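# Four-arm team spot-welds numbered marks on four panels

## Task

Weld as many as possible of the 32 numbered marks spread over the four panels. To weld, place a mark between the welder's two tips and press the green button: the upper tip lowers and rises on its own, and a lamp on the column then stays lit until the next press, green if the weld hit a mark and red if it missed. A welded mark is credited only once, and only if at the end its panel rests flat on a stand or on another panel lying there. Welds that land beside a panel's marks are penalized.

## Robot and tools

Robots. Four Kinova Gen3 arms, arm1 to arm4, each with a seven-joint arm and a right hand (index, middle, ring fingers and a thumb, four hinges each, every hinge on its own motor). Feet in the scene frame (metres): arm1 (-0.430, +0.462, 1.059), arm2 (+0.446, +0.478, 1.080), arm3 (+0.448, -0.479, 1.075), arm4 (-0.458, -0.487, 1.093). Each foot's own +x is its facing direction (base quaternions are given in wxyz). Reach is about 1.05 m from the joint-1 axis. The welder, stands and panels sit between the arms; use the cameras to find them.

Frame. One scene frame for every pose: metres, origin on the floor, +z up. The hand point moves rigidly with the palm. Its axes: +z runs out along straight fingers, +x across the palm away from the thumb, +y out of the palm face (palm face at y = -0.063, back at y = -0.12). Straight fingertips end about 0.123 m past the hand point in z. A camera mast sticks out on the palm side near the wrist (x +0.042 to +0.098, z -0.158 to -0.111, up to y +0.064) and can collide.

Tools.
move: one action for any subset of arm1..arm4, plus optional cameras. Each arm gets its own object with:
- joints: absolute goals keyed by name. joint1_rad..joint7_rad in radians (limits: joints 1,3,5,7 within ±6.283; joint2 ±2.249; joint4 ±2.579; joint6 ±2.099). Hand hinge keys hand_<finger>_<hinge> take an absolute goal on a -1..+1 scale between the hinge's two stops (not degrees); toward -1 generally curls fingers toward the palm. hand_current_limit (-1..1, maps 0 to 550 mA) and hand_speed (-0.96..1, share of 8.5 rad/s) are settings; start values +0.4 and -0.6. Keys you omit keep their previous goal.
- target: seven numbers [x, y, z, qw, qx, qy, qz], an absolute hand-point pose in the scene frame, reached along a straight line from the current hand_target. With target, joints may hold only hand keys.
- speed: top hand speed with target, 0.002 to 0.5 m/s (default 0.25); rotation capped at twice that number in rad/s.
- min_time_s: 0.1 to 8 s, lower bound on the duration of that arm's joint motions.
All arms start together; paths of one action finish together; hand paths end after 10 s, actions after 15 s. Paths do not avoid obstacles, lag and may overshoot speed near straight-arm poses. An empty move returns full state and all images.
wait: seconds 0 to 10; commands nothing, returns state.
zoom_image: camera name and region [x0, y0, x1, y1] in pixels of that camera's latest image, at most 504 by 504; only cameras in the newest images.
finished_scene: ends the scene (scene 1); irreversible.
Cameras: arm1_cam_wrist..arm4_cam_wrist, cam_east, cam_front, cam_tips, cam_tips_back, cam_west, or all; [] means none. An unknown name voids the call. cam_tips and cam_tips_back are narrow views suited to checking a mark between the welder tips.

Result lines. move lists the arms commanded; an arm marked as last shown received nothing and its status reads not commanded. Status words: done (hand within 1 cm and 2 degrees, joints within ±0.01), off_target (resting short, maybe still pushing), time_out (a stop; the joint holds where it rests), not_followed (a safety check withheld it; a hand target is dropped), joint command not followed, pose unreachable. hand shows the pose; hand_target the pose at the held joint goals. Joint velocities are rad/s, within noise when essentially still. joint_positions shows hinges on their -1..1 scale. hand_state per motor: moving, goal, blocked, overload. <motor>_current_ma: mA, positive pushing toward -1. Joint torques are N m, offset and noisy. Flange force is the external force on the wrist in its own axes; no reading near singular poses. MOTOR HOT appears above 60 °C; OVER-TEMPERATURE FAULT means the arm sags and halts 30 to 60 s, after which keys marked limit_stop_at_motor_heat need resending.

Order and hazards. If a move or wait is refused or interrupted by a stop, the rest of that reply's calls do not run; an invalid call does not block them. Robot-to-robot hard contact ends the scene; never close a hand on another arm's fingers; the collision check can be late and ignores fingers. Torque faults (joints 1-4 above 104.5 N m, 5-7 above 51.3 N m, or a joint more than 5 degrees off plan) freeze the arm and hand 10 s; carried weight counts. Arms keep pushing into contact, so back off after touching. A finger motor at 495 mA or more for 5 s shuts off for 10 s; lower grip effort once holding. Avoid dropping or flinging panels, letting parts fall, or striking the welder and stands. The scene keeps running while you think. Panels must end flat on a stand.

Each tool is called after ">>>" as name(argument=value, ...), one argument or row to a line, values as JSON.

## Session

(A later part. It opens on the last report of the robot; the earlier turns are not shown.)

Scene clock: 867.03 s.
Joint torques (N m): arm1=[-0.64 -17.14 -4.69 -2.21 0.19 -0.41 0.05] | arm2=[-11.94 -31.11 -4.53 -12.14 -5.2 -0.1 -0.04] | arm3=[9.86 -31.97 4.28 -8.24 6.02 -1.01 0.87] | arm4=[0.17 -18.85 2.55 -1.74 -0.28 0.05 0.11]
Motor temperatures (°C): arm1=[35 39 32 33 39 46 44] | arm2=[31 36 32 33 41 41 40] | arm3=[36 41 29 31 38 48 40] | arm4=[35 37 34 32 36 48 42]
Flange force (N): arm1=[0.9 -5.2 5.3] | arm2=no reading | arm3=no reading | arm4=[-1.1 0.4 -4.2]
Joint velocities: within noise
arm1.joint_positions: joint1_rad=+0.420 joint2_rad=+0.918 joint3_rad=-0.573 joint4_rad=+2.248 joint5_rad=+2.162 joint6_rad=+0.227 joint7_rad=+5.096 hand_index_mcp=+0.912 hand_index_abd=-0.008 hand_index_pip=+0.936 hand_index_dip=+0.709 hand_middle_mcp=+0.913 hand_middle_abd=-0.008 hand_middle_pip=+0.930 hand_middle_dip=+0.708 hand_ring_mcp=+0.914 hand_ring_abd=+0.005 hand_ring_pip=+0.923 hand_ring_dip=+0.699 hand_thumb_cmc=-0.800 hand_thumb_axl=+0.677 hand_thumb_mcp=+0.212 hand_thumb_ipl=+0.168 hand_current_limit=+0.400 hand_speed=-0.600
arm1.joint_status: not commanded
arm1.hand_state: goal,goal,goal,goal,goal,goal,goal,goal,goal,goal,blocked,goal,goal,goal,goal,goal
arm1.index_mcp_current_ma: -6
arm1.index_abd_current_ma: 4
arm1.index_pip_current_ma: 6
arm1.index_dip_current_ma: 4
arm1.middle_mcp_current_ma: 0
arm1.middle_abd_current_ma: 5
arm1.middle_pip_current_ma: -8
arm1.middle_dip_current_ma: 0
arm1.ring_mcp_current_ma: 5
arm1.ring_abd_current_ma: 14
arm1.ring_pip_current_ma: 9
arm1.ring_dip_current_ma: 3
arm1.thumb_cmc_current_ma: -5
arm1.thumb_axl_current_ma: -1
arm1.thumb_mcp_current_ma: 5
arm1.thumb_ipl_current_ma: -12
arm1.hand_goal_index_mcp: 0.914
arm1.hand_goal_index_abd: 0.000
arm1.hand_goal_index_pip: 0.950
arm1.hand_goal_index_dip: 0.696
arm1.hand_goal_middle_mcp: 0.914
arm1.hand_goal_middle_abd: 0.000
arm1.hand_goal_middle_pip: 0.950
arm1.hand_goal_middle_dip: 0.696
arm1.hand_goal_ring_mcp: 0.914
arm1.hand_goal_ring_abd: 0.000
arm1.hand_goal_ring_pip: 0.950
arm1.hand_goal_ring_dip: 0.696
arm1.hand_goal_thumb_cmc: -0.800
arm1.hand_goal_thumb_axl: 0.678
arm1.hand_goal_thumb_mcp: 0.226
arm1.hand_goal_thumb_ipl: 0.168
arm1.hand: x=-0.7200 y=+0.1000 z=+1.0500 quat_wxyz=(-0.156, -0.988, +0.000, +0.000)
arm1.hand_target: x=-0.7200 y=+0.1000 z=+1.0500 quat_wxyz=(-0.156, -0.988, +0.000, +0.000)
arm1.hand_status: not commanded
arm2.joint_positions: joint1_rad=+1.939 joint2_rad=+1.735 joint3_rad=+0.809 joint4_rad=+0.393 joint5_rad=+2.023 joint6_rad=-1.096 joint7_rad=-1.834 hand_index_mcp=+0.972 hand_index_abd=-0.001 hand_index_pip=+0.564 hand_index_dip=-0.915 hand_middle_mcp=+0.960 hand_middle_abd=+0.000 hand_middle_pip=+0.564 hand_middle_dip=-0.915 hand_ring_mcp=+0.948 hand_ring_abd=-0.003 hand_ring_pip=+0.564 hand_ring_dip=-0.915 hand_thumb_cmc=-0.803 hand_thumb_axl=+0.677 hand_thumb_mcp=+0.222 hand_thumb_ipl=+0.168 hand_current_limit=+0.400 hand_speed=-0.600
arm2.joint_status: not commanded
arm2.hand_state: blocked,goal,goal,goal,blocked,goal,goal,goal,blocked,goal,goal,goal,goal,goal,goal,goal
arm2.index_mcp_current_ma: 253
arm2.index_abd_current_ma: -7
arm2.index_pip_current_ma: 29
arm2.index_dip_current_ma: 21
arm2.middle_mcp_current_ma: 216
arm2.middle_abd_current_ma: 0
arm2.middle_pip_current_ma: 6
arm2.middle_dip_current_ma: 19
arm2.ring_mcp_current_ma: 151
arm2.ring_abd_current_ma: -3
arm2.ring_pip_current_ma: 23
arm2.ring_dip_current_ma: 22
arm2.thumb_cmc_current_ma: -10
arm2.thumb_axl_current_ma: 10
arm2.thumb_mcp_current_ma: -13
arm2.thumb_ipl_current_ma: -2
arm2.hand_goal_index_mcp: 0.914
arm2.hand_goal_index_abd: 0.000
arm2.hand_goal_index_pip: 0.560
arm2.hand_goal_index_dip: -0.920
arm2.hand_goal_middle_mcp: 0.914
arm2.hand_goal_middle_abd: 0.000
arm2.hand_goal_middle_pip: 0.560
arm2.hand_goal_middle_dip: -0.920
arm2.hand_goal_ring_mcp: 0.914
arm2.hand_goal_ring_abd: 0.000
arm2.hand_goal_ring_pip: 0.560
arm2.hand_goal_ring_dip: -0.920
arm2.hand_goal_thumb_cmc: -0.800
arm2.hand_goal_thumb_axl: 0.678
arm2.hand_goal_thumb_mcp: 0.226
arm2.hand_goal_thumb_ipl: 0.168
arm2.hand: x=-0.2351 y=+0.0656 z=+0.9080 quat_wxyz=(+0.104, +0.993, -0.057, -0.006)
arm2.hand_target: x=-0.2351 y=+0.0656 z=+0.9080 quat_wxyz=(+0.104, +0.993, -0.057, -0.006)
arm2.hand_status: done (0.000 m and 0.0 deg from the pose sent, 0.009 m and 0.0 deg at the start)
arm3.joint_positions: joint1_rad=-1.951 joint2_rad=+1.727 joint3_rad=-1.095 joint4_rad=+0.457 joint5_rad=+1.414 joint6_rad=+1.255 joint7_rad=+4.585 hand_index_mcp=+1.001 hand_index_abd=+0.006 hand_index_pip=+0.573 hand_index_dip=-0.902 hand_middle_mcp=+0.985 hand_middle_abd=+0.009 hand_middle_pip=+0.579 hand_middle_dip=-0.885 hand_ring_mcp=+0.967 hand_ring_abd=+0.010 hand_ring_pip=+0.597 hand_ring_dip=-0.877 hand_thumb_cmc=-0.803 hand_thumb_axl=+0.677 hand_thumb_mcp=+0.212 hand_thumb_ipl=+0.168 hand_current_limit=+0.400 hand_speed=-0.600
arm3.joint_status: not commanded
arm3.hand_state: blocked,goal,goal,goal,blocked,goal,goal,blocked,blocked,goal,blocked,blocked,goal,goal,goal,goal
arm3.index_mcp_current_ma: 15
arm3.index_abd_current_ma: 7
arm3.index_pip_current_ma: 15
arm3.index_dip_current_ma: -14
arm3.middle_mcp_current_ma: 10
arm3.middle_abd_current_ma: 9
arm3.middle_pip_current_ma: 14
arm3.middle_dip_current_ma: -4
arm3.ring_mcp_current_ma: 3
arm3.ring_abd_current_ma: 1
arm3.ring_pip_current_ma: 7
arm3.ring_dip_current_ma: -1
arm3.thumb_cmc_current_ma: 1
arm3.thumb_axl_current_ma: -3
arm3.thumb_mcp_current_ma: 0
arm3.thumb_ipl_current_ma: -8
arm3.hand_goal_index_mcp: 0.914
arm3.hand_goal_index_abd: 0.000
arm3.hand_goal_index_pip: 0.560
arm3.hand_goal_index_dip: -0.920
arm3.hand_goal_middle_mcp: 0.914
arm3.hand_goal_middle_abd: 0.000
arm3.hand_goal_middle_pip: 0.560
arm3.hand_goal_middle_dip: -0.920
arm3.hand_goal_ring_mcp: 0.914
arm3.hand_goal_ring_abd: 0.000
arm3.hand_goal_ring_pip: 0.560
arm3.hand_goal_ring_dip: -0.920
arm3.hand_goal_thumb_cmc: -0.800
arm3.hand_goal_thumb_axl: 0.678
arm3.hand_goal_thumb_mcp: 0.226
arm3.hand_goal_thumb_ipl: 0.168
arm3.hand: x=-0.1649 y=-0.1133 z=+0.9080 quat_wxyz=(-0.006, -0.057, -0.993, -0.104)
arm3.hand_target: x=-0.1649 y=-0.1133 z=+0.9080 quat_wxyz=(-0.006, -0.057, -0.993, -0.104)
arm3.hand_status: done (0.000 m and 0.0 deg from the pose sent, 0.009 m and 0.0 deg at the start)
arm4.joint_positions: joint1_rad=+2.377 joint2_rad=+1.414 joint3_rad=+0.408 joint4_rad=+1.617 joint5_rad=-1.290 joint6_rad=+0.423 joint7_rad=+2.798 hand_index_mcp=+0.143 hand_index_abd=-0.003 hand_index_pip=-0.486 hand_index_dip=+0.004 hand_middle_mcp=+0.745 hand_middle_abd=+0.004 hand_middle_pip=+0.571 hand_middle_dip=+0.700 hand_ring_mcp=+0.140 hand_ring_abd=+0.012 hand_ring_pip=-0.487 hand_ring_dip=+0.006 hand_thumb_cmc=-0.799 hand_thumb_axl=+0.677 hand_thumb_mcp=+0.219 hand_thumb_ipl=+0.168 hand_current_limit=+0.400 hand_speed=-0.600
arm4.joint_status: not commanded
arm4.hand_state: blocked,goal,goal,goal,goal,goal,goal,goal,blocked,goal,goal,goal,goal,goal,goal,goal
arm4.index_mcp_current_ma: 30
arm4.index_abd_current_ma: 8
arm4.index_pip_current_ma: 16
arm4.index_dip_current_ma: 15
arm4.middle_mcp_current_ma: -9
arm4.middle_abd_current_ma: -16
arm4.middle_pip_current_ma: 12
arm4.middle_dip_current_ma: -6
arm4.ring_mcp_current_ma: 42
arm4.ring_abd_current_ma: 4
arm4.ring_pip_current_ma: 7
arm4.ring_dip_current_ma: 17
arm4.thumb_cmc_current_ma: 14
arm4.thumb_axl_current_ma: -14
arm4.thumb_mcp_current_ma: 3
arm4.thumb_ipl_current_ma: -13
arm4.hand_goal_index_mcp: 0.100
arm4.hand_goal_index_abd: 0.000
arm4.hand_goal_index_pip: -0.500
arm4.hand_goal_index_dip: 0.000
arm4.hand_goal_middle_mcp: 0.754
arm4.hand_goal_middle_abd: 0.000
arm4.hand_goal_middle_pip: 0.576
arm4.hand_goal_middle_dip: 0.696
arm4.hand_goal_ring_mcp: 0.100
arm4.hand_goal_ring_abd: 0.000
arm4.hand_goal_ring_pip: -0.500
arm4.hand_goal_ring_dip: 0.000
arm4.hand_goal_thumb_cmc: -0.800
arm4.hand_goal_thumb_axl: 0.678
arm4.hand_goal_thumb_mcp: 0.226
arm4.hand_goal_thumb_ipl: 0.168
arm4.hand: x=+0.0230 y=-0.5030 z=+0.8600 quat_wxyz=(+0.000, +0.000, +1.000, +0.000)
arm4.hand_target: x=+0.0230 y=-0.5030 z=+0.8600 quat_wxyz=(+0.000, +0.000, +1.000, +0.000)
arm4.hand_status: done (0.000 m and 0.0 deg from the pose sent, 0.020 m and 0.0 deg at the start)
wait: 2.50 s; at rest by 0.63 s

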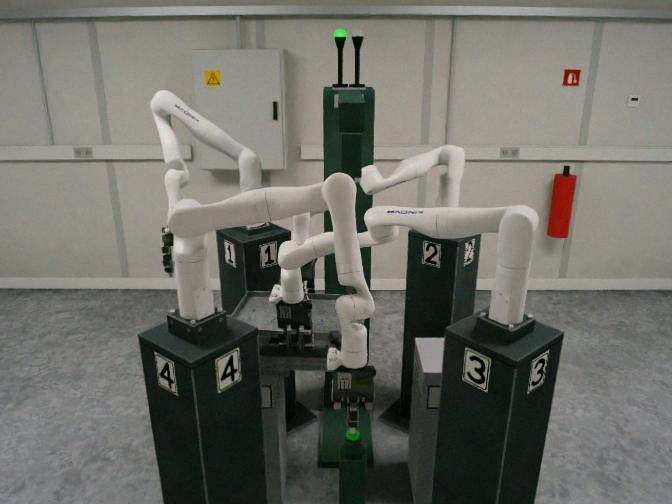

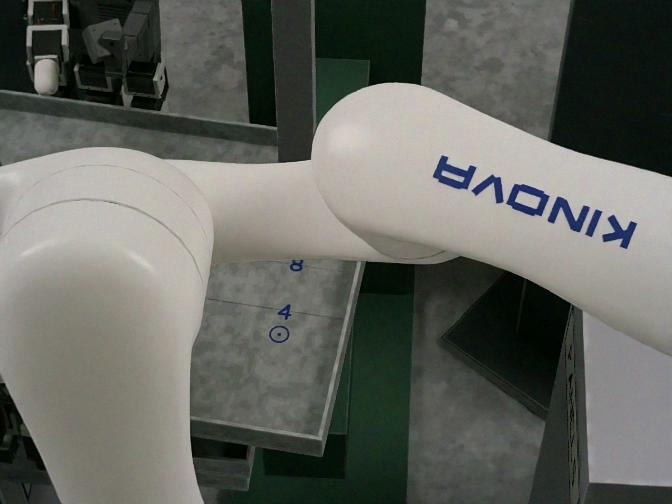

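>>> move(
  arm2={"target": [-0.2351, 0.0656, 0.9167, 0.10433, 0.99288, -0.05673, -0.00596], "speed": 0.04},
  arm3={"target": [-0.1649, -0.1133, 0.9167, 0.00596, 0.05673, 0.99288, 0.10433], "speed": 0.04},
  arm4={"target": [0.023, -0.503, 0.880, 0, 0, 1, 0], "speed": 0.08},
)

>>> move(
  arm2={"target": [-0.242, 0.1395, 0.9167, 0.1045, 0.9945, 0, 0], "speed": 0.06},
  arm3={"target": [-0.152, -0.0303, 0.9167, 0, 0, 0.9945, 0.1045], "speed": 0.06},
  cameras=["cam_tips", "cam_front"],
)

>>> zoom_image(
  camera="cam_tips",
  region=[180, 140, 400, 300],
)

Scene clock: 870.90 s.
Joint torques (N m): arm1=[-0.65 -17.14 -4.67 -2.21 0.18 -0.36 0.02] | arm2=[-11.85 -31.31 -4.32 -12.06 -5.3 -0.29 0.02] | arm3=[9.82 -31.94 4.04 -8.11 6.02 -0.83 0.86] | arm4=[0.18 -20.37 3.23 -1.91 -0.3 0.01 0.05]
Motor temperatures (°C): arm1=[35 39 32 33 39 46 44] | arm2=[31 36 32 33 41 41 40] | arm3=[36 41 29 31 38 48 40] | arm4=[35 37 34 32 36 48 42]
Flange force (N): arm1=[0.8 -5.2 5.2] | arm2=no reading | arm3=no reading | arm4=[-0.9 0.3 -0.4]
move: arm2 done; arm3 done; arm4 done
Joint velocities: within noise
arm1: as last shown
arm1.index_mcp_current_ma: -7
arm1.index_abd_current_ma: 5
arm1.index_pip_current_ma: 11
arm1.index_dip_current_ma: 1
arm1.middle_mcp_current_ma: 4
arm1.middle_abd_current_ma: 10
arm1.middle_pip_current_ma: -6
arm1.middle_dip_current_ma: 8
arm1.ring_abd_current_ma: 10
arm1.ring_pip_current_ma: 8
arm1.ring_dip_current_ma: 12
arm1.thumb_cmc_current_ma: -7
arm1.thumb_axl_current_ma: -6
arm1.thumb_mcp_current_ma: -2
arm1.thumb_ipl_current_ma: 9
arm2.joint_positions: joint1_rad=+1.930 joint2_rad=+1.714 joint3_rad=+0.806 joint4_rad=+0.423 joint5_rad=+2.022 joint6_rad=-1.099 joint7_rad=-1.821 hand_index_mcp=+0.971 hand_index_abd=+0.000 hand_index_pip=+0.564 hand_index_dip=-0.915 hand_middle_mcp=+0.960 hand_middle_abd=+0.000 hand_middle_pip=+0.564 hand_middle_dip=-0.915 hand_ring_mcp=+0.948 hand_ring_abd=-0.004 hand_ring_pip=+0.564 hand_ring_dip=-0.915 hand_thumb_cmc=-0.803 hand_thumb_axl=+0.677 hand_thumb_mcp=+0.222 hand_thumb_ipl=+0.168 hand_current_limit=+0.400 hand_speed=-0.600
arm2.joint_status: not commanded
arm2.hand_state: blocked,goal,goal,goal,blocked,goal,goal,goal,blocked,goal,goal,goal,goal,goal,goal,goal
arm2.index_mcp_current_ma: 249
arm2.index_abd_current_ma: -4
arm2.index_pip_current_ma: 28
arm2.index_dip_current_ma: 12
arm2.middle_mcp_current_ma: 210
arm2.middle_abd_current_ma: -2
arm2.middle_pip_current_ma: 11
arm2.middle_dip_current_ma: 15
arm2.ring_mcp_current_ma: 155
arm2.ring_abd_current_ma: -10
arm2.ring_pip_current_ma: 24
arm2.ring_dip_current_ma: 21
arm2.thumb_cmc_current_ma: -6
arm2.thumb_axl_current_ma: 11
arm2.thumb_mcp_current_ma: -13
arm2.thumb_ipl_current_ma: -6
arm2.hand_goal_index_mcp: 0.914
arm2.hand_goal_index_abd: 0.000
arm2.hand_goal_index_pip: 0.560
arm2.hand_goal_index_dip: -0.920
arm2.hand_goal_middle_mcp: 0.914
arm2.hand_goal_middle_abd: 0.000
arm2.hand_goal_middle_pip: 0.560
arm2.hand_goal_middle_dip: -0.920
arm2.hand_goal_ring_mcp: 0.914
arm2.hand_goal_ring_abd: 0.000
arm2.hand_goal_ring_pip: 0.560
arm2.hand_goal_ring_dip: -0.920
arm2.hand_goal_thumb_cmc: -0.800
arm2.hand_goal_thumb_axl: 0.678
arm2.hand_goal_thumb_mcp: 0.226
arm2.hand_goal_thumb_ipl: 0.168
arm2.hand: x=-0.2351 y=+0.0656 z=+0.9167 quat_wxyz=(+0.104, +0.993, -0.057, -0.006)
arm2.hand_target: x=-0.2351 y=+0.0656 z=+0.9167 quat_wxyz=(+0.104, +0.993, -0.057, -0.006)
arm2.hand_status: done (0.000 m and 0.0 deg from the pose sent, 0.009 m and 0.0 deg at the start)
arm3.joint_positions: joint1_rad=-1.942 joint2_rad=+1.710 joint3_rad=-1.095 joint4_rad=+0.481 joint5_rad=+1.414 joint6_rad=+1.263 joint7_rad=+4.575 hand_index_mcp=+1.001 hand_index_abd=+0.006 hand_index_pip=+0.573 hand_index_dip=-0.902 hand_middle_mcp=+0.985 hand_middle_abd=+0.009 hand_middle_pip=+0.579 hand_middle_dip=-0.885 hand_ring_mcp=+0.967 hand_ring_abd=+0.010 hand_ring_pip=+0.597 hand_ring_dip=-0.877 hand_thumb_cmc=-0.803 hand_thumb_axl=+0.677 hand_thumb_mcp=+0.212 hand_thumb_ipl=+0.168 hand_current_limit=+0.400 hand_speed=-0.600
arm3.joint_status: not commanded
arm3.hand_state: blocked,goal,goal,goal,blocked,goal,goal,blocked,blocked,goal,blocked,blocked,goal,goal,goal,goal
arm3.index_mcp_current_ma: 12
arm3.index_abd_current_ma: 10
arm3.index_pip_current_ma: 14
arm3.index_dip_current_ma: -10
arm3.middle_mcp_current_ma: 16
arm3.middle_abd_current_ma: 1
arm3.middle_pip_current_ma: 3
arm3.middle_dip_current_ma: -4
arm3.ring_mcp_current_ma: 5
arm3.ring_abd_current_ma: 3
arm3.ring_pip_current_ma: 5
arm3.ring_dip_current_ma: 10
arm3.thumb_cmc_current_ma: -1
arm3.thumb_axl_current_ma: -5
arm3.thumb_mcp_current_ma: -3
arm3.thumb_ipl_current_ma: -11
arm3.hand_goal_index_mcp: 0.914
arm3.hand_goal_index_abd: 0.000
arm3.hand_goal_index_pip: 0.560
arm3.hand_goal_index_dip: -0.920
arm3.hand_goal_middle_mcp: 0.914
arm3.hand_goal_middle_abd: 0.000
arm3.hand_goal_middle_pip: 0.560
arm3.hand_goal_middle_dip: -0.920
arm3.hand_goal_ring_mcp: 0.914
arm3.hand_goal_ring_abd: 0.000
arm3.hand_goal_ring_pip: 0.560
arm3.hand_goal_ring_dip: -0.920
arm3.hand_goal_thumb_cmc: -0.800
arm3.hand_goal_thumb_axl: 0.678
arm3.hand_goal_thumb_mcp: 0.226
arm3.hand_goal_thumb_ipl: 0.168
arm3.hand: x=-0.1649 y=-0.1133 z=+0.9167 quat_wxyz=(-0.006, -0.057, -0.993, -0.104)
arm3.hand_target: x=-0.1649 y=-0.1133 z=+0.9167 quat_wxyz=(-0.006, -0.057, -0.993, -0.104)
arm3.hand_status: done (0.000 m and 0.0 deg from the pose sent, 0.009 m and 0.0 deg at the start)
arm4.joint_positions: joint1_rad=+2.365 joint2_rad=+1.372 joint3_rad=+0.429 joint4_rad=+1.648 joint5_rad=-1.271 joint6_rad=+0.443 joint7_rad=+2.784 hand_index_mcp=+0.143 hand_index_abd=-0.008 hand_index_pip=-0.486 hand_index_dip=+0.004 hand_middle_mcp=+0.744 hand_middle_abd=+0.006 hand_middle_pip=+0.571 hand_middle_dip=+0.700 hand_ring_mcp=+0.140 hand_ring_abd=+0.007 hand_ring_pip=-0.487 hand_ring_dip=+0.006 hand_thumb_cmc=-0.803 hand_thumb_axl=+0.677 hand_thumb_mcp=+0.219 hand_thumb_ipl=+0.168 hand_current_limit=+0.400 hand_speed=-0.600
arm4.joint_status: not commanded
arm4.hand_state: blocked,goal,goal,goal,goal,goal,goal,goal,blocked,goal,goal,goal,goal,goal,goal,goal
arm4.index_mcp_current_ma: 45
arm4.index_abd_current_ma: -11
arm4.index_pip_current_ma: 19
arm4.index_dip_current_ma: 15
arm4.middle_mcp_current_ma: -17
arm4.middle_abd_current_ma: -11
arm4.middle_pip_current_ma: -11
arm4.middle_dip_current_ma: -16
arm4.ring_mcp_current_ma: 36
arm4.ring_abd_current_ma: 25
arm4.ring_pip_current_ma: 4
arm4.ring_dip_current_ma: 3
arm4.thumb_cmc_current_ma: 16
arm4.thumb_axl_current_ma: 2
arm4.thumb_mcp_current_ma: 5
arm4.thumb_ipl_current_ma: -18
arm4.hand_goal_index_mcp: 0.100
arm4.hand_goal_index_abd: 0.000
arm4.hand_goal_index_pip: -0.500
arm4.hand_goal_index_dip: 0.000
arm4.hand_goal_middle_mcp: 0.754
arm4.hand_goal_middle_abd: 0.000
arm4.hand_goal_middle_pip: 0.576
arm4.hand_goal_middle_dip: 0.696
arm4.hand_goal_ring_mcp: 0.100
arm4.hand_goal_ring_abd: 0.000
arm4.hand_goal_ring_pip: -0.500
arm4.hand_goal_ring_dip: 0.000
arm4.hand_goal_thumb_cmc: -0.800
arm4.hand_goal_thumb_axl: 0.678
arm4.hand_goal_thumb_mcp: 0.226
arm4.hand_goal_thumb_ipl: 0.168
arm4.hand: x=+0.0230 y=-0.5030 z=+0.8800 quat_wxyz=(+0.000, +0.000, +1.000, +0.000)
arm4.hand_target: x=+0.0230 y=-0.5030 z=+0.8800 quat_wxyz=(+0.000, +0.000, +1.000, +0.000)
arm4.hand_status: done (0.000 m and 0.0 deg from the pose sent, 0.020 m and 0.0 deg at the start)
pictures: none

Scene clock: 872.80 s.
Joint torques (N m): arm1=[-0.62 -17.08 -4.66 -2.25 0.14 -0.41 0.04] | arm2=[-13.56 -29.01 -5.67 -10.99 -5.43 -2.36 0.17] | arm3=[8.21 -34.5 3.18 -8.64 5.93 -3.18 1.14] | arm4=[0.14 -20.43 3.15 -1.92 -0.32 0.13 0.11]
Motor temperatures (°C): arm1=[35 39 32 33 39 46 44] | arm2=[31 36 32 33 41 41 40] | arm3=[36 41 29 31 38 48 40] | arm4=[35 37 34 32 36 48 42]
Flange force (N): arm1=[1.1 -5.3 5.2] | arm2=no reading | arm3=no reading | arm4=[-1.0 0.3 -0.4]
move: arm2 done; arm3 done
Joint velocities: within noise
arm1, arm4: as last shown
arm1.index_mcp_current_ma: -4
arm1.index_abd_current_ma: 13
arm1.index_dip_current_ma: 0
arm1.middle_mcp_current_ma: -4
arm1.middle_abd_current_ma: 4
arm1.middle_dip_current_ma: 9
arm1.ring_mcp_current_ma: 1
arm1.ring_abd_current_ma: 15
arm1.ring_pip_current_ma: 9
arm1.ring_dip_current_ma: 10
arm1.thumb_cmc_current_ma: -5
arm1.thumb_axl_current_ma: 2
arm1.thumb_ipl_current_ma: 0
arm2.joint_positions: joint1_rad=+2.034 joint2_rad=+1.697 joint3_rad=+0.782 joint4_rad=+0.471 joint5_rad=+2.027 joint6_rad=-1.127 joint7_rad=-1.568 hand_index_mcp=+0.975 hand_index_abd=+0.002 hand_index_pip=+0.564 hand_index_dip=-0.915 hand_middle_mcp=+0.961 hand_middle_abd=+0.001 hand_middle_pip=+0.564 hand_middle_dip=-0.915 hand_ring_mcp=+0.948 hand_ring_abd=-0.001 hand_ring_pip=+0.564 hand_ring_dip=-0.915 hand_thumb_cmc=-0.803 hand_thumb_axl=+0.677 hand_thumb_mcp=+0.222 hand_thumb_ipl=+0.168 hand_current_limit=+0.400 hand_speed=-0.600
arm2.joint_status: not commanded
arm2.hand_state: blocked,goal,goal,goal,blocked,goal,goal,goal,blocked,goal,goal,goal,goal,goal,goal,goal
arm2.index_mcp_current_ma: 267
arm2.index_abd_current_ma: 0
arm2.index_pip_current_ma: 27
arm2.index_dip_current_ma: 17
arm2.middle_mcp_current_ma: 221
arm2.middle_abd_current_ma: 4
arm2.middle_pip_current_ma: 16
arm2.middle_dip_current_ma: 21
arm2.ring_mcp_current_ma: 147
arm2.ring_abd_current_ma: -2
arm2.ring_pip_current_ma: 25
arm2.ring_dip_current_ma: 23
arm2.thumb_cmc_current_ma: -9
arm2.thumb_axl_current_ma: 7
arm2.thumb_mcp_current_ma: -12
arm2.thumb_ipl_current_ma: -4
arm2.hand_goal_index_mcp: 0.914
arm2.hand_goal_index_abd: 0.000
arm2.hand_goal_index_pip: 0.560
arm2.hand_goal_index_dip: -0.920
arm2.hand_goal_middle_mcp: 0.914
arm2.hand_goal_middle_abd: 0.000
arm2.hand_goal_middle_pip: 0.560
arm2.hand_goal_middle_dip: -0.920
arm2.hand_goal_ring_mcp: 0.914
arm2.hand_goal_ring_abd: 0.000
arm2.hand_goal_ring_pip: 0.560
arm2.hand_goal_ring_dip: -0.920
arm2.hand_goal_thumb_cmc: -0.800
arm2.hand_goal_thumb_axl: 0.678
arm2.hand_goal_thumb_mcp: 0.226
arm2.hand_goal_thumb_ipl: 0.168
arm2.hand: x=-0.2420 y=+0.1395 z=+0.9167 quat_wxyz=(+0.104, +0.995, +0.000, +0.000)
arm2.hand_target: x=-0.2420 y=+0.1395 z=+0.9167 quat_wxyz=(+0.104, +0.995, +0.000, +0.000)
arm2.hand_status: done (0.000 m and 0.0 deg from the pose sent, 0.074 m and 6.5 deg at the start)
arm3.joint_positions: joint1_rad=-1.834 joint2_rad=+1.718 joint3_rad=-1.101 joint4_rad=+0.442 joint5_rad=+1.411 joint6_rad=+1.220 joint7_rad=+4.829 hand_index_mcp=+1.001 hand_index_abd=+0.006 hand_index_pip=+0.573 hand_index_dip=-0.902 hand_middle_mcp=+0.984 hand_middle_abd=+0.009 hand_middle_pip=+0.579 hand_middle_dip=-0.885 hand_ring_mcp=+0.964 hand_ring_abd=+0.010 hand_ring_pip=+0.597 hand_ring_dip=-0.877 hand_thumb_cmc=-0.803 hand_thumb_axl=+0.677 hand_thumb_mcp=+0.212 hand_thumb_ipl=+0.168 hand_current_limit=+0.400 hand_speed=-0.600
arm3.joint_status: not commanded
arm3.hand_state: blocked,goal,goal,goal,blocked,goal,goal,blocked,blocked,goal,blocked,blocked,goal,goal,goal,goal
arm3.index_mcp_current_ma: 17
arm3.index_abd_current_ma: 8
arm3.index_pip_current_ma: 11
arm3.index_dip_current_ma: -1
arm3.middle_mcp_current_ma: 14
arm3.middle_abd_current_ma: 0
arm3.middle_pip_current_ma: 5
arm3.middle_dip_current_ma: -5
arm3.ring_mcp_current_ma: 6
arm3.ring_abd_current_ma: 5
arm3.ring_pip_current_ma: 5
arm3.ring_dip_current_ma: -3
arm3.thumb_cmc_current_ma: -1
arm3.thumb_axl_current_ma: -2
arm3.thumb_mcp_current_ma: -6
arm3.thumb_ipl_current_ma: -9
arm3.hand_goal_index_mcp: 0.914
arm3.hand_goal_index_abd: 0.000
arm3.hand_goal_index_pip: 0.560
arm3.hand_goal_index_dip: -0.920
arm3.hand_goal_middle_mcp: 0.914
arm3.hand_goal_middle_abd: 0.000
arm3.hand_goal_middle_pip: 0.560
arm3.hand_goal_middle_dip: -0.920
arm3.hand_goal_ring_mcp: 0.914
arm3.hand_goal_ring_abd: 0.000
arm3.hand_goal_ring_pip: 0.560
arm3.hand_goal_ring_dip: -0.920
arm3.hand_goal_thumb_cmc: -0.800
arm3.hand_goal_thumb_axl: 0.678
arm3.hand_goal_thumb_mcp: 0.226
arm3.hand_goal_thumb_ipl: 0.168
arm3.hand: x=-0.1520 y=-0.0303 z=+0.9167 quat_wxyz=(+0.000, +0.000, -0.995, -0.105)
arm3.hand_target: x=-0.1520 y=-0.0303 z=+0.9167 quat_wxyz=(+0.000, +0.000, -0.995, -0.105)
arm3.hand_status: done (0.000 m and 0.0 deg from the pose sent, 0.084 m and 6.5 deg at the start)
arm4.index_mcp_current_ma: 49
arm4.index_abd_current_ma: 1
arm4.index_pip_current_ma: 22
arm4.index_dip_current_ma: -5
arm4.middle_mcp_current_ma: -11
arm4.middle_abd_current_ma: -2
arm4.middle_pip_current_ma: -1
arm4.middle_dip_current_ma: -6
arm4.ring_mcp_current_ma: 42
arm4.ring_abd_current_ma: 5
arm4.ring_pip_current_ma: 2
arm4.ring_dip_current_ma: 23
arm4.thumb_cmc_current_ma: 22
arm4.thumb_axl_current_ma: -16
arm4.thumb_mcp_current_ma: 3
arm4.thumb_ipl_current_ma: -9
pictures: cam_front, cam_tips

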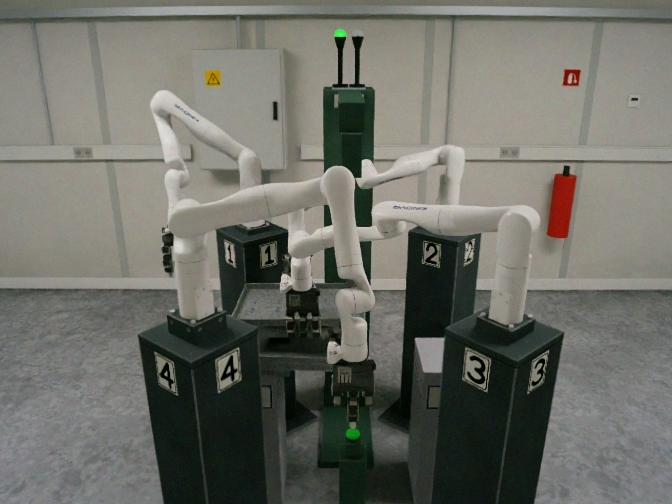

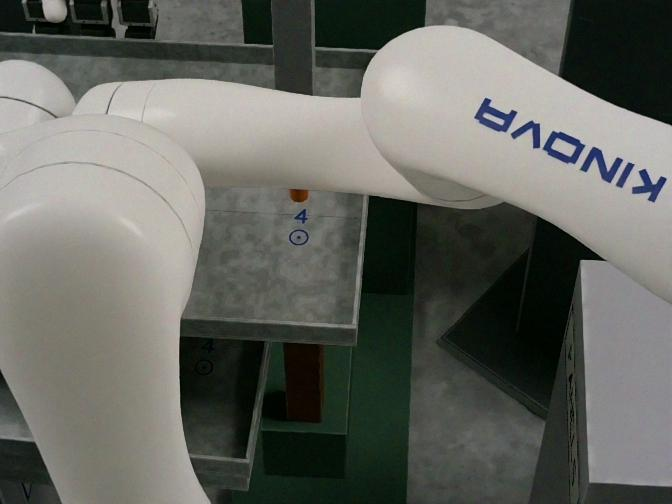

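Scaled by 2.291.

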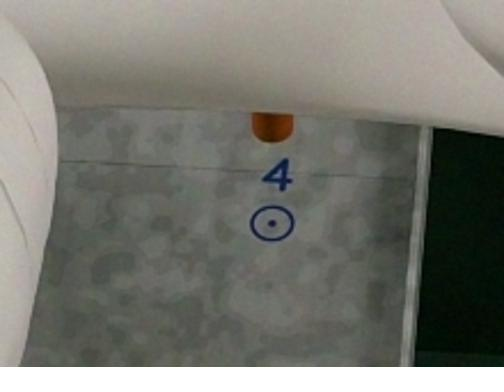

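>>> move(
  arm2={"target": [-0.2405, 0.14, 0.908, 0.1045, 0.9945, 0, 0], "speed": 0.04},
  arm3={"target": [-0.1505, -0.0298, 0.908, 0, 0, 0.9945, 0.1045], "speed": 0.04},
  arm4={"target": [0.023, -0.503, 0.860, 0, 0, 1, 0], "speed": 0.08},
  cameras=["cam_front", "cam_tips"],
)

>>> zoom_image(
  camera="cam_tips",
  region=[180, 140, 400, 300],
)

>>> zoom_image(
  camera="cam_front",
  region=[300, 20, 400, 110],
)

Scene clock: 874.30 s.
Joint torques (N m): arm1=[-0.73 -17.12 -4.69 -2.2 0.18 -0.39 -0.02] | arm2=[-12.74 -28.55 -5.25 -10.81 -5.15 -2.03 0.14] | arm3=[8.48 -33.31 3.51 -8.49 5.87 -3.11 1.15] | arm4=[0.18 -18.94 2.6 -1.69 -0.31 0.06 0.09]
Motor temperatures (°C): arm1=[35 39 32 33 39 46 44] | arm2=[31 36 32 33 41 41 40] | arm3=[36 41 29 31 38 48 40] | arm4=[35 37 34 32 36 48 42]
Flange force (N): arm1=[0.7 -5.5 5.2] | arm2=no reading | arm3=no reading | arm4=[-1.2 0.3 -3.9]
move: arm2 done; arm3 done; arm4 done
Joint velocities: within noise
arm1: as last shown
arm1.index_mcp_current_ma: -12
arm1.index_abd_current_ma: 4
arm1.index_pip_current_ma: 8
arm1.index_dip_current_ma: 3
arm1.middle_mcp_current_ma: 9
arm1.middle_abd_current_ma: 6
arm1.middle_pip_current_ma: 3
arm1.middle_dip_current_ma: 5
arm1.ring_mcp_current_ma: 13
arm1.ring_abd_current_ma: 11
arm1.ring_pip_current_ma: 4
arm1.thumb_cmc_current_ma: 7
arm1.thumb_mcp_current_ma: 9
arm1.thumb_ipl_current_ma: 3
arm2.joint_positions: joint1_rad=+2.036 joint2_rad=+1.712 joint3_rad=+0.780 joint4_rad=+0.464 joint5_rad=+2.026 joint6_rad=-1.118 joint7_rad=-1.568 hand_index_mcp=+0.976 hand_index_abd=-0.001 hand_index_pip=+0.566 hand_index_dip=-0.914 hand_middle_mcp=+0.961 hand_middle_abd=+0.004 hand_middle_pip=+0.564 hand_middle_dip=-0.915 hand_ring_mcp=+0.948 hand_ring_abd=+0.006 hand_ring_pip=+0.564 hand_ring_dip=-0.915 hand_thumb_cmc=-0.803 hand_thumb_axl=+0.677 hand_thumb_mcp=+0.222 hand_thumb_ipl=+0.168 hand_current_limit=+0.400 hand_speed=-0.600
arm2.joint_status: not commanded
arm2.hand_state: blocked,goal,goal,goal,blocked,goal,goal,goal,blocked,goal,goal,goal,goal,goal,goal,goal
arm2.index_mcp_current_ma: 270
arm2.index_abd_current_ma: -10
arm2.index_pip_current_ma: 32
arm2.index_dip_current_ma: 24
arm2.middle_mcp_current_ma: 222
arm2.middle_abd_current_ma: 4
arm2.middle_pip_current_ma: 14
arm2.middle_dip_current_ma: 16
arm2.ring_mcp_current_ma: 148
arm2.ring_abd_current_ma: 16
arm2.ring_pip_current_ma: 23
arm2.ring_dip_current_ma: 21
arm2.thumb_cmc_current_ma: -8
arm2.thumb_axl_current_ma: 4
arm2.thumb_mcp_current_ma: -14
arm2.thumb_ipl_current_ma: -3
arm2.hand_goal_index_mcp: 0.914
arm2.hand_goal_index_abd: 0.000
arm2.hand_goal_index_pip: 0.560
arm2.hand_goal_index_dip: -0.920
arm2.hand_goal_middle_mcp: 0.914
arm2.hand_goal_middle_abd: 0.000
arm2.hand_goal_middle_pip: 0.560
arm2.hand_goal_middle_dip: -0.920
arm2.hand_goal_ring_mcp: 0.914
arm2.hand_goal_ring_abd: 0.000
arm2.hand_goal_ring_pip: 0.560
arm2.hand_goal_ring_dip: -0.920
arm2.hand_goal_thumb_cmc: -0.800
arm2.hand_goal_thumb_axl: 0.678
arm2.hand_goal_thumb_mcp: 0.226
arm2.hand_goal_thumb_ipl: 0.168
arm2.hand: x=-0.2405 y=+0.1400 z=+0.9080 quat_wxyz=(+0.105, +0.995, +0.000, +0.000)
arm2.hand_target: x=-0.2405 y=+0.1400 z=+0.9080 quat_wxyz=(+0.105, +0.995, +0.000, +0.000)
arm2.hand_status: done (0.000 m and 0.0 deg from the pose sent, 0.009 m and 0.0 deg at the start)
arm3.joint_positions: joint1_rad=-1.837 joint2_rad=+1.732 joint3_rad=-1.099 joint4_rad=+0.431 joint5_rad=+1.413 joint6_rad=+1.209 joint7_rad=+4.834 hand_index_mcp=+1.001 hand_index_abd=+0.007 hand_index_pip=+0.573 hand_index_dip=-0.903 hand_middle_mcp=+0.985 hand_middle_abd=+0.009 hand_middle_pip=+0.579 hand_middle_dip=-0.884 hand_ring_mcp=+0.964 hand_ring_abd=+0.013 hand_ring_pip=+0.601 hand_ring_dip=-0.871 hand_thumb_cmc=-0.803 hand_thumb_axl=+0.677 hand_thumb_mcp=+0.212 hand_thumb_ipl=+0.168 hand_current_limit=+0.400 hand_speed=-0.600
arm3.joint_status: not commanded
arm3.hand_state: blocked,goal,goal,goal,blocked,goal,goal,blocked,blocked,goal,blocked,blocked,goal,goal,goal,goal
arm3.index_mcp_current_ma: 18
arm3.index_abd_current_ma: 12
arm3.index_pip_current_ma: 12
arm3.index_dip_current_ma: -9
arm3.middle_mcp_current_ma: 20
arm3.middle_abd_current_ma: 3
arm3.middle_pip_current_ma: 13
arm3.middle_dip_current_ma: -7
arm3.ring_mcp_current_ma: 6
arm3.ring_abd_current_ma: 6
arm3.ring_pip_current_ma: 10
arm3.ring_dip_current_ma: -3
arm3.thumb_cmc_current_ma: 1
arm3.thumb_axl_current_ma: -1
arm3.thumb_mcp_current_ma: -5
arm3.thumb_ipl_current_ma: -9
arm3.hand_goal_index_mcp: 0.914
arm3.hand_goal_index_abd: 0.000
arm3.hand_goal_index_pip: 0.560
arm3.hand_goal_index_dip: -0.920
arm3.hand_goal_middle_mcp: 0.914
arm3.hand_goal_middle_abd: 0.000
arm3.hand_goal_middle_pip: 0.560
arm3.hand_goal_middle_dip: -0.920
arm3.hand_goal_ring_mcp: 0.914
arm3.hand_goal_ring_abd: 0.000
arm3.hand_goal_ring_pip: 0.560
arm3.hand_goal_ring_dip: -0.920
arm3.hand_goal_thumb_cmc: -0.800
arm3.hand_goal_thumb_axl: 0.678
arm3.hand_goal_thumb_mcp: 0.226
arm3.hand_goal_thumb_ipl: 0.168
arm3.hand: x=-0.1505 y=-0.0298 z=+0.9080 quat_wxyz=(+0.000, +0.000, -0.995, -0.105)
arm3.hand_target: x=-0.1505 y=-0.0298 z=+0.9080 quat_wxyz=(+0.000, +0.000, -0.995, -0.105)
arm3.hand_status: done (0.000 m and 0.0 deg from the pose sent, 0.009 m and 0.0 deg at the start)
arm4.joint_positions: joint1_rad=+2.377 joint2_rad=+1.414 joint3_rad=+0.408 joint4_rad=+1.617 joint5_rad=-1.290 joint6_rad=+0.423 joint7_rad=+2.798 hand_index_mcp=+0.143 hand_index_abd=-0.003 hand_index_pip=-0.486 hand_index_dip=+0.004 hand_middle_mcp=+0.744 hand_middle_abd=+0.006 hand_middle_pip=+0.571 hand_middle_dip=+0.700 hand_ring_mcp=+0.140 hand_ring_abd=+0.011 hand_ring_pip=-0.487 hand_ring_dip=+0.006 hand_thumb_cmc=-0.799 hand_thumb_axl=+0.677 hand_thumb_mcp=+0.219 hand_thumb_ipl=+0.168 hand_current_limit=+0.400 hand_speed=-0.600
arm4.joint_status: not commanded
arm4.hand_state: blocked,goal,goal,goal,goal,goal,goal,goal,blocked,goal,goal,goal,goal,goal,goal,goal
arm4.index_mcp_current_ma: 48
arm4.index_abd_current_ma: -2
arm4.index_pip_current_ma: 8
arm4.index_dip_current_ma: -10
arm4.middle_mcp_current_ma: 2
arm4.middle_abd_current_ma: -11
arm4.middle_pip_current_ma: 2
arm4.middle_dip_current_ma: -10
arm4.ring_mcp_current_ma: 30
arm4.ring_abd_current_ma: -6
arm4.ring_pip_current_ma: 3
arm4.ring_dip_current_ma: 2
arm4.thumb_cmc_current_ma: 0
arm4.thumb_axl_current_ma: 12
arm4.thumb_mcp_current_ma: -10
arm4.thumb_ipl_current_ma: -4
arm4.hand_goal_index_mcp: 0.100
arm4.hand_goal_index_abd: 0.000
arm4.hand_goal_index_pip: -0.500
arm4.hand_goal_index_dip: 0.000
arm4.hand_goal_middle_mcp: 0.754
arm4.hand_goal_middle_abd: 0.000
arm4.hand_goal_middle_pip: 0.576
arm4.hand_goal_middle_dip: 0.696
arm4.hand_goal_ring_mcp: 0.100
arm4.hand_goal_ring_abd: 0.000
arm4.hand_goal_ring_pip: -0.500
arm4.hand_goal_ring_dip: 0.000
arm4.hand_goal_thumb_cmc: -0.800
arm4.hand_goal_thumb_axl: 0.678
arm4.hand_goal_thumb_mcp: 0.226
arm4.hand_goal_thumb_ipl: 0.168
arm4.hand: x=+0.0230 y=-0.5030 z=+0.8600 quat_wxyz=(+0.000, +0.000, +1.000, +0.000)
arm4.hand_target: x=+0.0230 y=-0.5030 z=+0.8600 quat_wxyz=(+0.000, +0.000, +1.000, +0.000)
arm4.hand_status: done (0.000 m and 0.0 deg from the pose sent, 0.020 m and 0.0 deg at the start)

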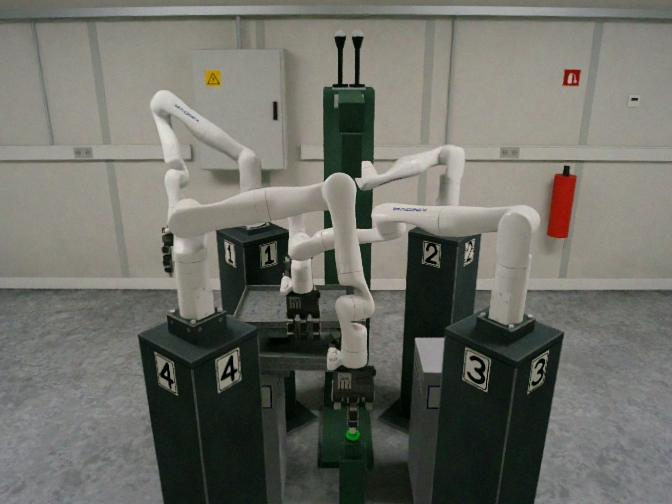

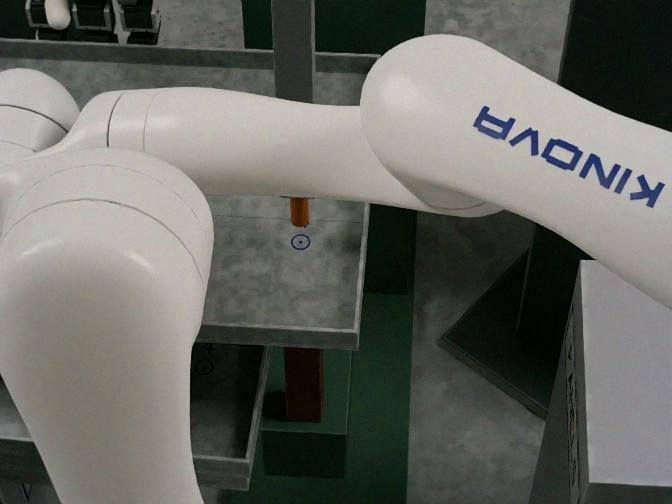

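Scaled by 2.291.

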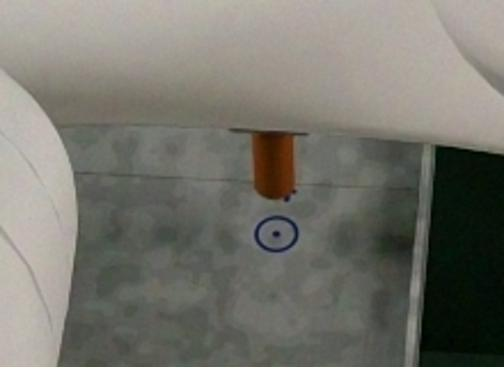

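Scaled by 5.040.

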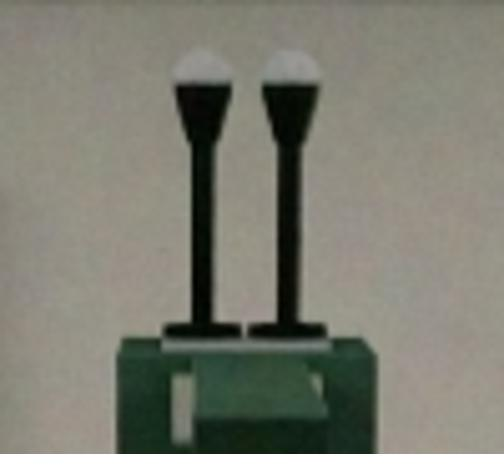

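>>> wait(
  seconds=2,
  cameras=["cam_front", "cam_tips"],
)

>>> zoom_image(
  camera="cam_front",
  region=[300, 20, 400, 110],
)

>>> zoom_image(
  camera="cam_tips",
  region=[180, 140, 400, 300],
)

Scene clock: 876.67 s.
Joint torques (N m): arm1=[-0.66 -17.14 -4.7 -2.18 0.18 -0.39 0.01] | arm2=[-12.51 -29.27 -5.12 -10.85 -5.27 -1.81 -0.04] | arm3=[8.15 -33.26 3.12 -8.24 5.5 -2.73 0.97] | arm4=[0.17 -18.89 2.65 -1.74 -0.3 0.03 0.11]
Motor temperatures (°C): arm1=[35 39 32 33 39 46 44] | arm2=[31 36 32 33 41 41 40] | arm3=[36 41 29 31 38 48 40] | arm4=[35 37 34 32 36 48 42]
Flange force (N): arm1=[0.6 -5.2 5.2] | arm2=no reading | arm3=no reading | arm4=[-1.0 0.4 -4.1]
Joint velocities: within noise
arm1.joint_positions: joint1_rad=+0.420 joint2_rad=+0.918 joint3_rad=-0.573 joint4_rad=+2.248 joint5_rad=+2.162 joint6_rad=+0.227 joint7_rad=+5.096 hand_index_mcp=+0.912 hand_index_abd=-0.008 hand_index_pip=+0.936 hand_index_dip=+0.709 hand_middle_mcp=+0.913 hand_middle_abd=-0.008 hand_middle_pip=+0.930 hand_middle_dip=+0.708 hand_ring_mcp=+0.914 hand_ring_abd=+0.005 hand_ring_pip=+0.923 hand_ring_dip=+0.699 hand_thumb_cmc=-0.800 hand_thumb_axl=+0.677 hand_thumb_mcp=+0.212 hand_thumb_ipl=+0.168 hand_current_limit=+0.400 hand_speed=-0.600
arm1.joint_status: not commanded
arm1.hand_state: goal,goal,goal,goal,goal,goal,goal,goal,goal,goal,blocked,goal,goal,goal,goal,goal
arm1.index_mcp_current_ma: -17
arm1.index_abd_current_ma: 9
arm1.index_pip_current_ma: 12
arm1.index_dip_current_ma: -2
arm1.middle_mcp_current_ma: 3
arm1.middle_abd_current_ma: 7
arm1.middle_pip_current_ma: -1
arm1.middle_dip_current_ma: 1
arm1.ring_mcp_current_ma: 2
arm1.ring_abd_current_ma: 6
arm1.ring_pip_current_ma: 9
arm1.ring_dip_current_ma: 3
arm1.thumb_cmc_current_ma: 4
arm1.thumb_axl_current_ma: -1
arm1.thumb_mcp_current_ma: 11
arm1.thumb_ipl_current_ma: -6
arm1.hand_goal_index_mcp: 0.914
arm1.hand_goal_index_abd: 0.000
arm1.hand_goal_index_pip: 0.950
arm1.hand_goal_index_dip: 0.696
arm1.hand_goal_middle_mcp: 0.914
arm1.hand_goal_middle_abd: 0.000
arm1.hand_goal_middle_pip: 0.950
arm1.hand_goal_middle_dip: 0.696
arm1.hand_goal_ring_mcp: 0.914
arm1.hand_goal_ring_abd: 0.000
arm1.hand_goal_ring_pip: 0.950
arm1.hand_goal_ring_dip: 0.696
arm1.hand_goal_thumb_cmc: -0.800
arm1.hand_goal_thumb_axl: 0.678
arm1.hand_goal_thumb_mcp: 0.226
arm1.hand_goal_thumb_ipl: 0.168
arm1.hand: x=-0.7200 y=+0.1000 z=+1.0500 quat_wxyz=(-0.156, -0.988, +0.000, +0.000)
arm1.hand_target: x=-0.7200 y=+0.1000 z=+1.0500 quat_wxyz=(-0.156, -0.988, +0.000, +0.000)
arm1.hand_status: not commanded
arm2.joint_positions: joint1_rad=+2.036 joint2_rad=+1.712 joint3_rad=+0.780 joint4_rad=+0.464 joint5_rad=+2.026 joint6_rad=-1.118 joint7_rad=-1.568 hand_index_mcp=+0.975 hand_index_abd=+0.001 hand_index_pip=+0.569 hand_index_dip=-0.913 hand_middle_mcp=+0.962 hand_middle_abd=+0.003 hand_middle_pip=+0.566 hand_middle_dip=-0.915 hand_ring_mcp=+0.949 hand_ring_abd=+0.005 hand_ring_pip=+0.564 hand_ring_dip=-0.915 hand_thumb_cmc=-0.803 hand_thumb_axl=+0.677 hand_thumb_mcp=+0.222 hand_thumb_ipl=+0.168 hand_current_limit=+0.400 hand_speed=-0.600
arm2.joint_status: not commanded
arm2.hand_state: blocked,goal,goal,goal,blocked,goal,goal,goal,blocked,goal,goal,goal,goal,goal,goal,goal
arm2.index_mcp_current_ma: 267
arm2.index_abd_current_ma: -3
arm2.index_pip_current_ma: 42
arm2.index_dip_current_ma: 26
arm2.middle_mcp_current_ma: 220
arm2.middle_abd_current_ma: 1
arm2.middle_pip_current_ma: 17
arm2.middle_dip_current_ma: 17
arm2.ring_mcp_current_ma: 157
arm2.ring_abd_current_ma: 13
arm2.ring_pip_current_ma: 24
arm2.ring_dip_current_ma: 29
arm2.thumb_cmc_current_ma: -9
arm2.thumb_axl_current_ma: 6
arm2.thumb_mcp_current_ma: -18
arm2.thumb_ipl_current_ma: -7
arm2.hand_goal_index_mcp: 0.914
arm2.hand_goal_index_abd: 0.000
arm2.hand_goal_index_pip: 0.560
arm2.hand_goal_index_dip: -0.920
arm2.hand_goal_middle_mcp: 0.914
arm2.hand_goal_middle_abd: 0.000
arm2.hand_goal_middle_pip: 0.560
arm2.hand_goal_middle_dip: -0.920
arm2.hand_goal_ring_mcp: 0.914
arm2.hand_goal_ring_abd: 0.000
arm2.hand_goal_ring_pip: 0.560
arm2.hand_goal_ring_dip: -0.920
arm2.hand_goal_thumb_cmc: -0.800
arm2.hand_goal_thumb_axl: 0.678
arm2.hand_goal_thumb_mcp: 0.226
arm2.hand_goal_thumb_ipl: 0.168
arm2.hand: x=-0.2405 y=+0.1400 z=+0.9080 quat_wxyz=(+0.105, +0.995, +0.000, +0.000)
arm2.hand_target: x=-0.2405 y=+0.1400 z=+0.9080 quat_wxyz=(+0.105, +0.995, +0.000, +0.000)
arm2.hand_status: done (0.000 m and 0.0 deg from the pose sent, 0.009 m and 0.0 deg at the start)
arm3.joint_positions: joint1_rad=-1.837 joint2_rad=+1.732 joint3_rad=-1.099 joint4_rad=+0.431 joint5_rad=+1.413 joint6_rad=+1.209 joint7_rad=+4.834 hand_index_mcp=+1.001 hand_index_abd=+0.010 hand_index_pip=+0.565 hand_index_dip=-0.904 hand_middle_mcp=+0.985 hand_middle_abd=+0.009 hand_middle_pip=+0.576 hand_middle_dip=-0.891 hand_ring_mcp=+0.965 hand_ring_abd=+0.012 hand_ring_pip=+0.595 hand_ring_dip=-0.877 hand_thumb_cmc=-0.803 hand_thumb_axl=+0.677 hand_thumb_mcp=+0.212 hand_thumb_ipl=+0.168 hand_current_limit=+0.400 hand_speed=-0.600
arm3.joint_status: not commanded
arm3.hand_state: blocked,goal,goal,goal,blocked,goal,goal,blocked,blocked,goal,blocked,blocked,goal,goal,goal,goal
arm3.index_mcp_current_ma: 19
arm3.index_abd_current_ma: 3
arm3.index_pip_current_ma: 9
arm3.index_dip_current_ma: -15
arm3.middle_mcp_current_ma: 14
arm3.middle_abd_current_ma: -6
arm3.middle_pip_current_ma: 3
arm3.middle_dip_current_ma: -1
arm3.ring_mcp_current_ma: 4
arm3.ring_abd_current_ma: 5
arm3.ring_pip_current_ma: 3
arm3.ring_dip_current_ma: 2
arm3.thumb_cmc_current_ma: 2
arm3.thumb_axl_current_ma: -6
arm3.thumb_mcp_current_ma: -1
arm3.thumb_ipl_current_ma: -10
arm3.hand_goal_index_mcp: 0.914
arm3.hand_goal_index_abd: 0.000
arm3.hand_goal_index_pip: 0.560
arm3.hand_goal_index_dip: -0.920
arm3.hand_goal_middle_mcp: 0.914
arm3.hand_goal_middle_abd: 0.000
arm3.hand_goal_middle_pip: 0.560
arm3.hand_goal_middle_dip: -0.920
arm3.hand_goal_ring_mcp: 0.914
arm3.hand_goal_ring_abd: 0.000
arm3.hand_goal_ring_pip: 0.560
arm3.hand_goal_ring_dip: -0.920
arm3.hand_goal_thumb_cmc: -0.800
arm3.hand_goal_thumb_axl: 0.678
arm3.hand_goal_thumb_mcp: 0.226
arm3.hand_goal_thumb_ipl: 0.168
arm3.hand: x=-0.1504 y=-0.0297 z=+0.9079 quat_wxyz=(+0.000, +0.000, -0.995, -0.104)
arm3.hand_target: x=-0.1505 y=-0.0298 z=+0.9080 quat_wxyz=(+0.000, +0.000, -0.995, -0.104)
arm3.hand_status: done (0.000 m and 0.0 deg from the pose sent, 0.009 m and 0.0 deg at the start)
arm4.joint_positions: joint1_rad=+2.377 joint2_rad=+1.414 joint3_rad=+0.408 joint4_rad=+1.617 joint5_rad=-1.290 joint6_rad=+0.423 joint7_rad=+2.798 hand_index_mcp=+0.143 hand_index_abd=-0.003 hand_index_pip=-0.486 hand_index_dip=+0.004 hand_middle_mcp=+0.744 hand_middle_abd=+0.006 hand_middle_pip=+0.571 hand_middle_dip=+0.700 hand_ring_mcp=+0.140 hand_ring_abd=+0.011 hand_ring_pip=-0.487 hand_ring_dip=+0.006 hand_thumb_cmc=-0.799 hand_thumb_axl=+0.677 hand_thumb_mcp=+0.219 hand_thumb_ipl=+0.168 hand_current_limit=+0.400 hand_speed=-0.600
arm4.joint_status: not commanded
arm4.hand_state: blocked,goal,goal,goal,goal,goal,goal,goal,blocked,goal,goal,goal,goal,goal,goal,goal
arm4.index_mcp_current_ma: 19
arm4.index_abd_current_ma: -4
arm4.index_pip_current_ma: 14
arm4.index_dip_current_ma: 7
arm4.middle_mcp_current_ma: -14
arm4.middle_abd_current_ma: -12
arm4.middle_pip_current_ma: -1
arm4.middle_dip_current_ma: 3
arm4.ring_mcp_current_ma: 44
arm4.ring_abd_current_ma: 8
arm4.ring_pip_current_ma: 7
arm4.ring_dip_current_ma: 16
arm4.thumb_cmc_current_ma: 8
arm4.thumb_axl_current_ma: -3
arm4.thumb_mcp_current_ma: -3
arm4.thumb_ipl_current_ma: -17
arm4.hand_goal_index_mcp: 0.100
arm4.hand_goal_index_abd: 0.000
arm4.hand_goal_index_pip: -0.500
arm4.hand_goal_index_dip: 0.000
arm4.hand_goal_middle_mcp: 0.754
arm4.hand_goal_middle_abd: 0.000
arm4.hand_goal_middle_pip: 0.576
arm4.hand_goal_middle_dip: 0.696
arm4.hand_goal_ring_mcp: 0.100
arm4.hand_goal_ring_abd: 0.000
arm4.hand_goal_ring_pip: -0.500
arm4.hand_goal_ring_dip: 0.000
arm4.hand_goal_thumb_cmc: -0.800
arm4.hand_goal_thumb_axl: 0.678
arm4.hand_goal_thumb_mcp: 0.226
arm4.hand_goal_thumb_ipl: 0.168
arm4.hand: x=+0.0230 y=-0.5030 z=+0.8600 quat_wxyz=(+0.000, +0.000, +1.000, +0.000)
arm4.hand_target: x=+0.0230 y=-0.5030 z=+0.8600 quat_wxyz=(+0.000, +0.000, +1.000, +0.000)
arm4.hand_status: done (0.000 m and 0.0 deg from the pose sent, 0.020 m and 0.0 deg at the start)
wait: 2.00 s; at rest by 0.30 s

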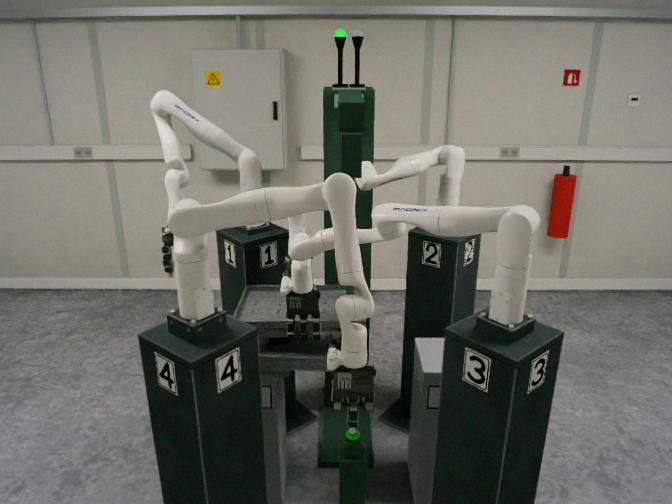

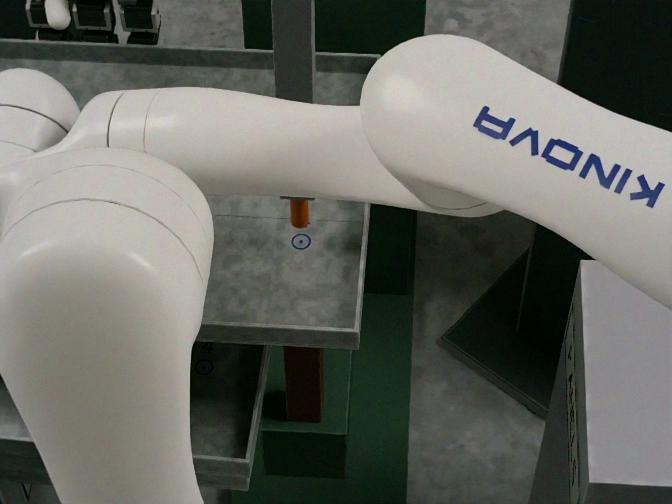

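Scaled by 5.040.

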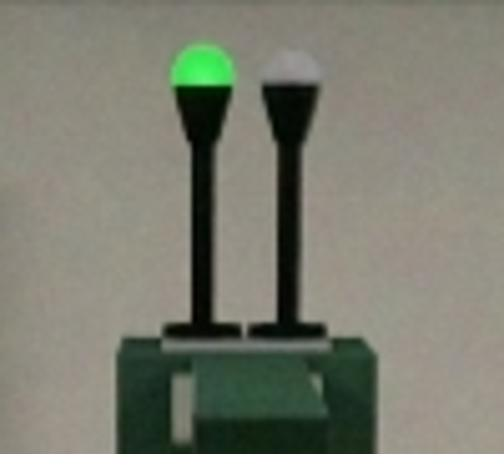

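Scaled by 2.291.

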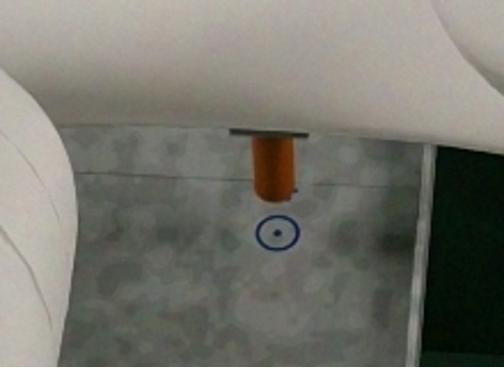

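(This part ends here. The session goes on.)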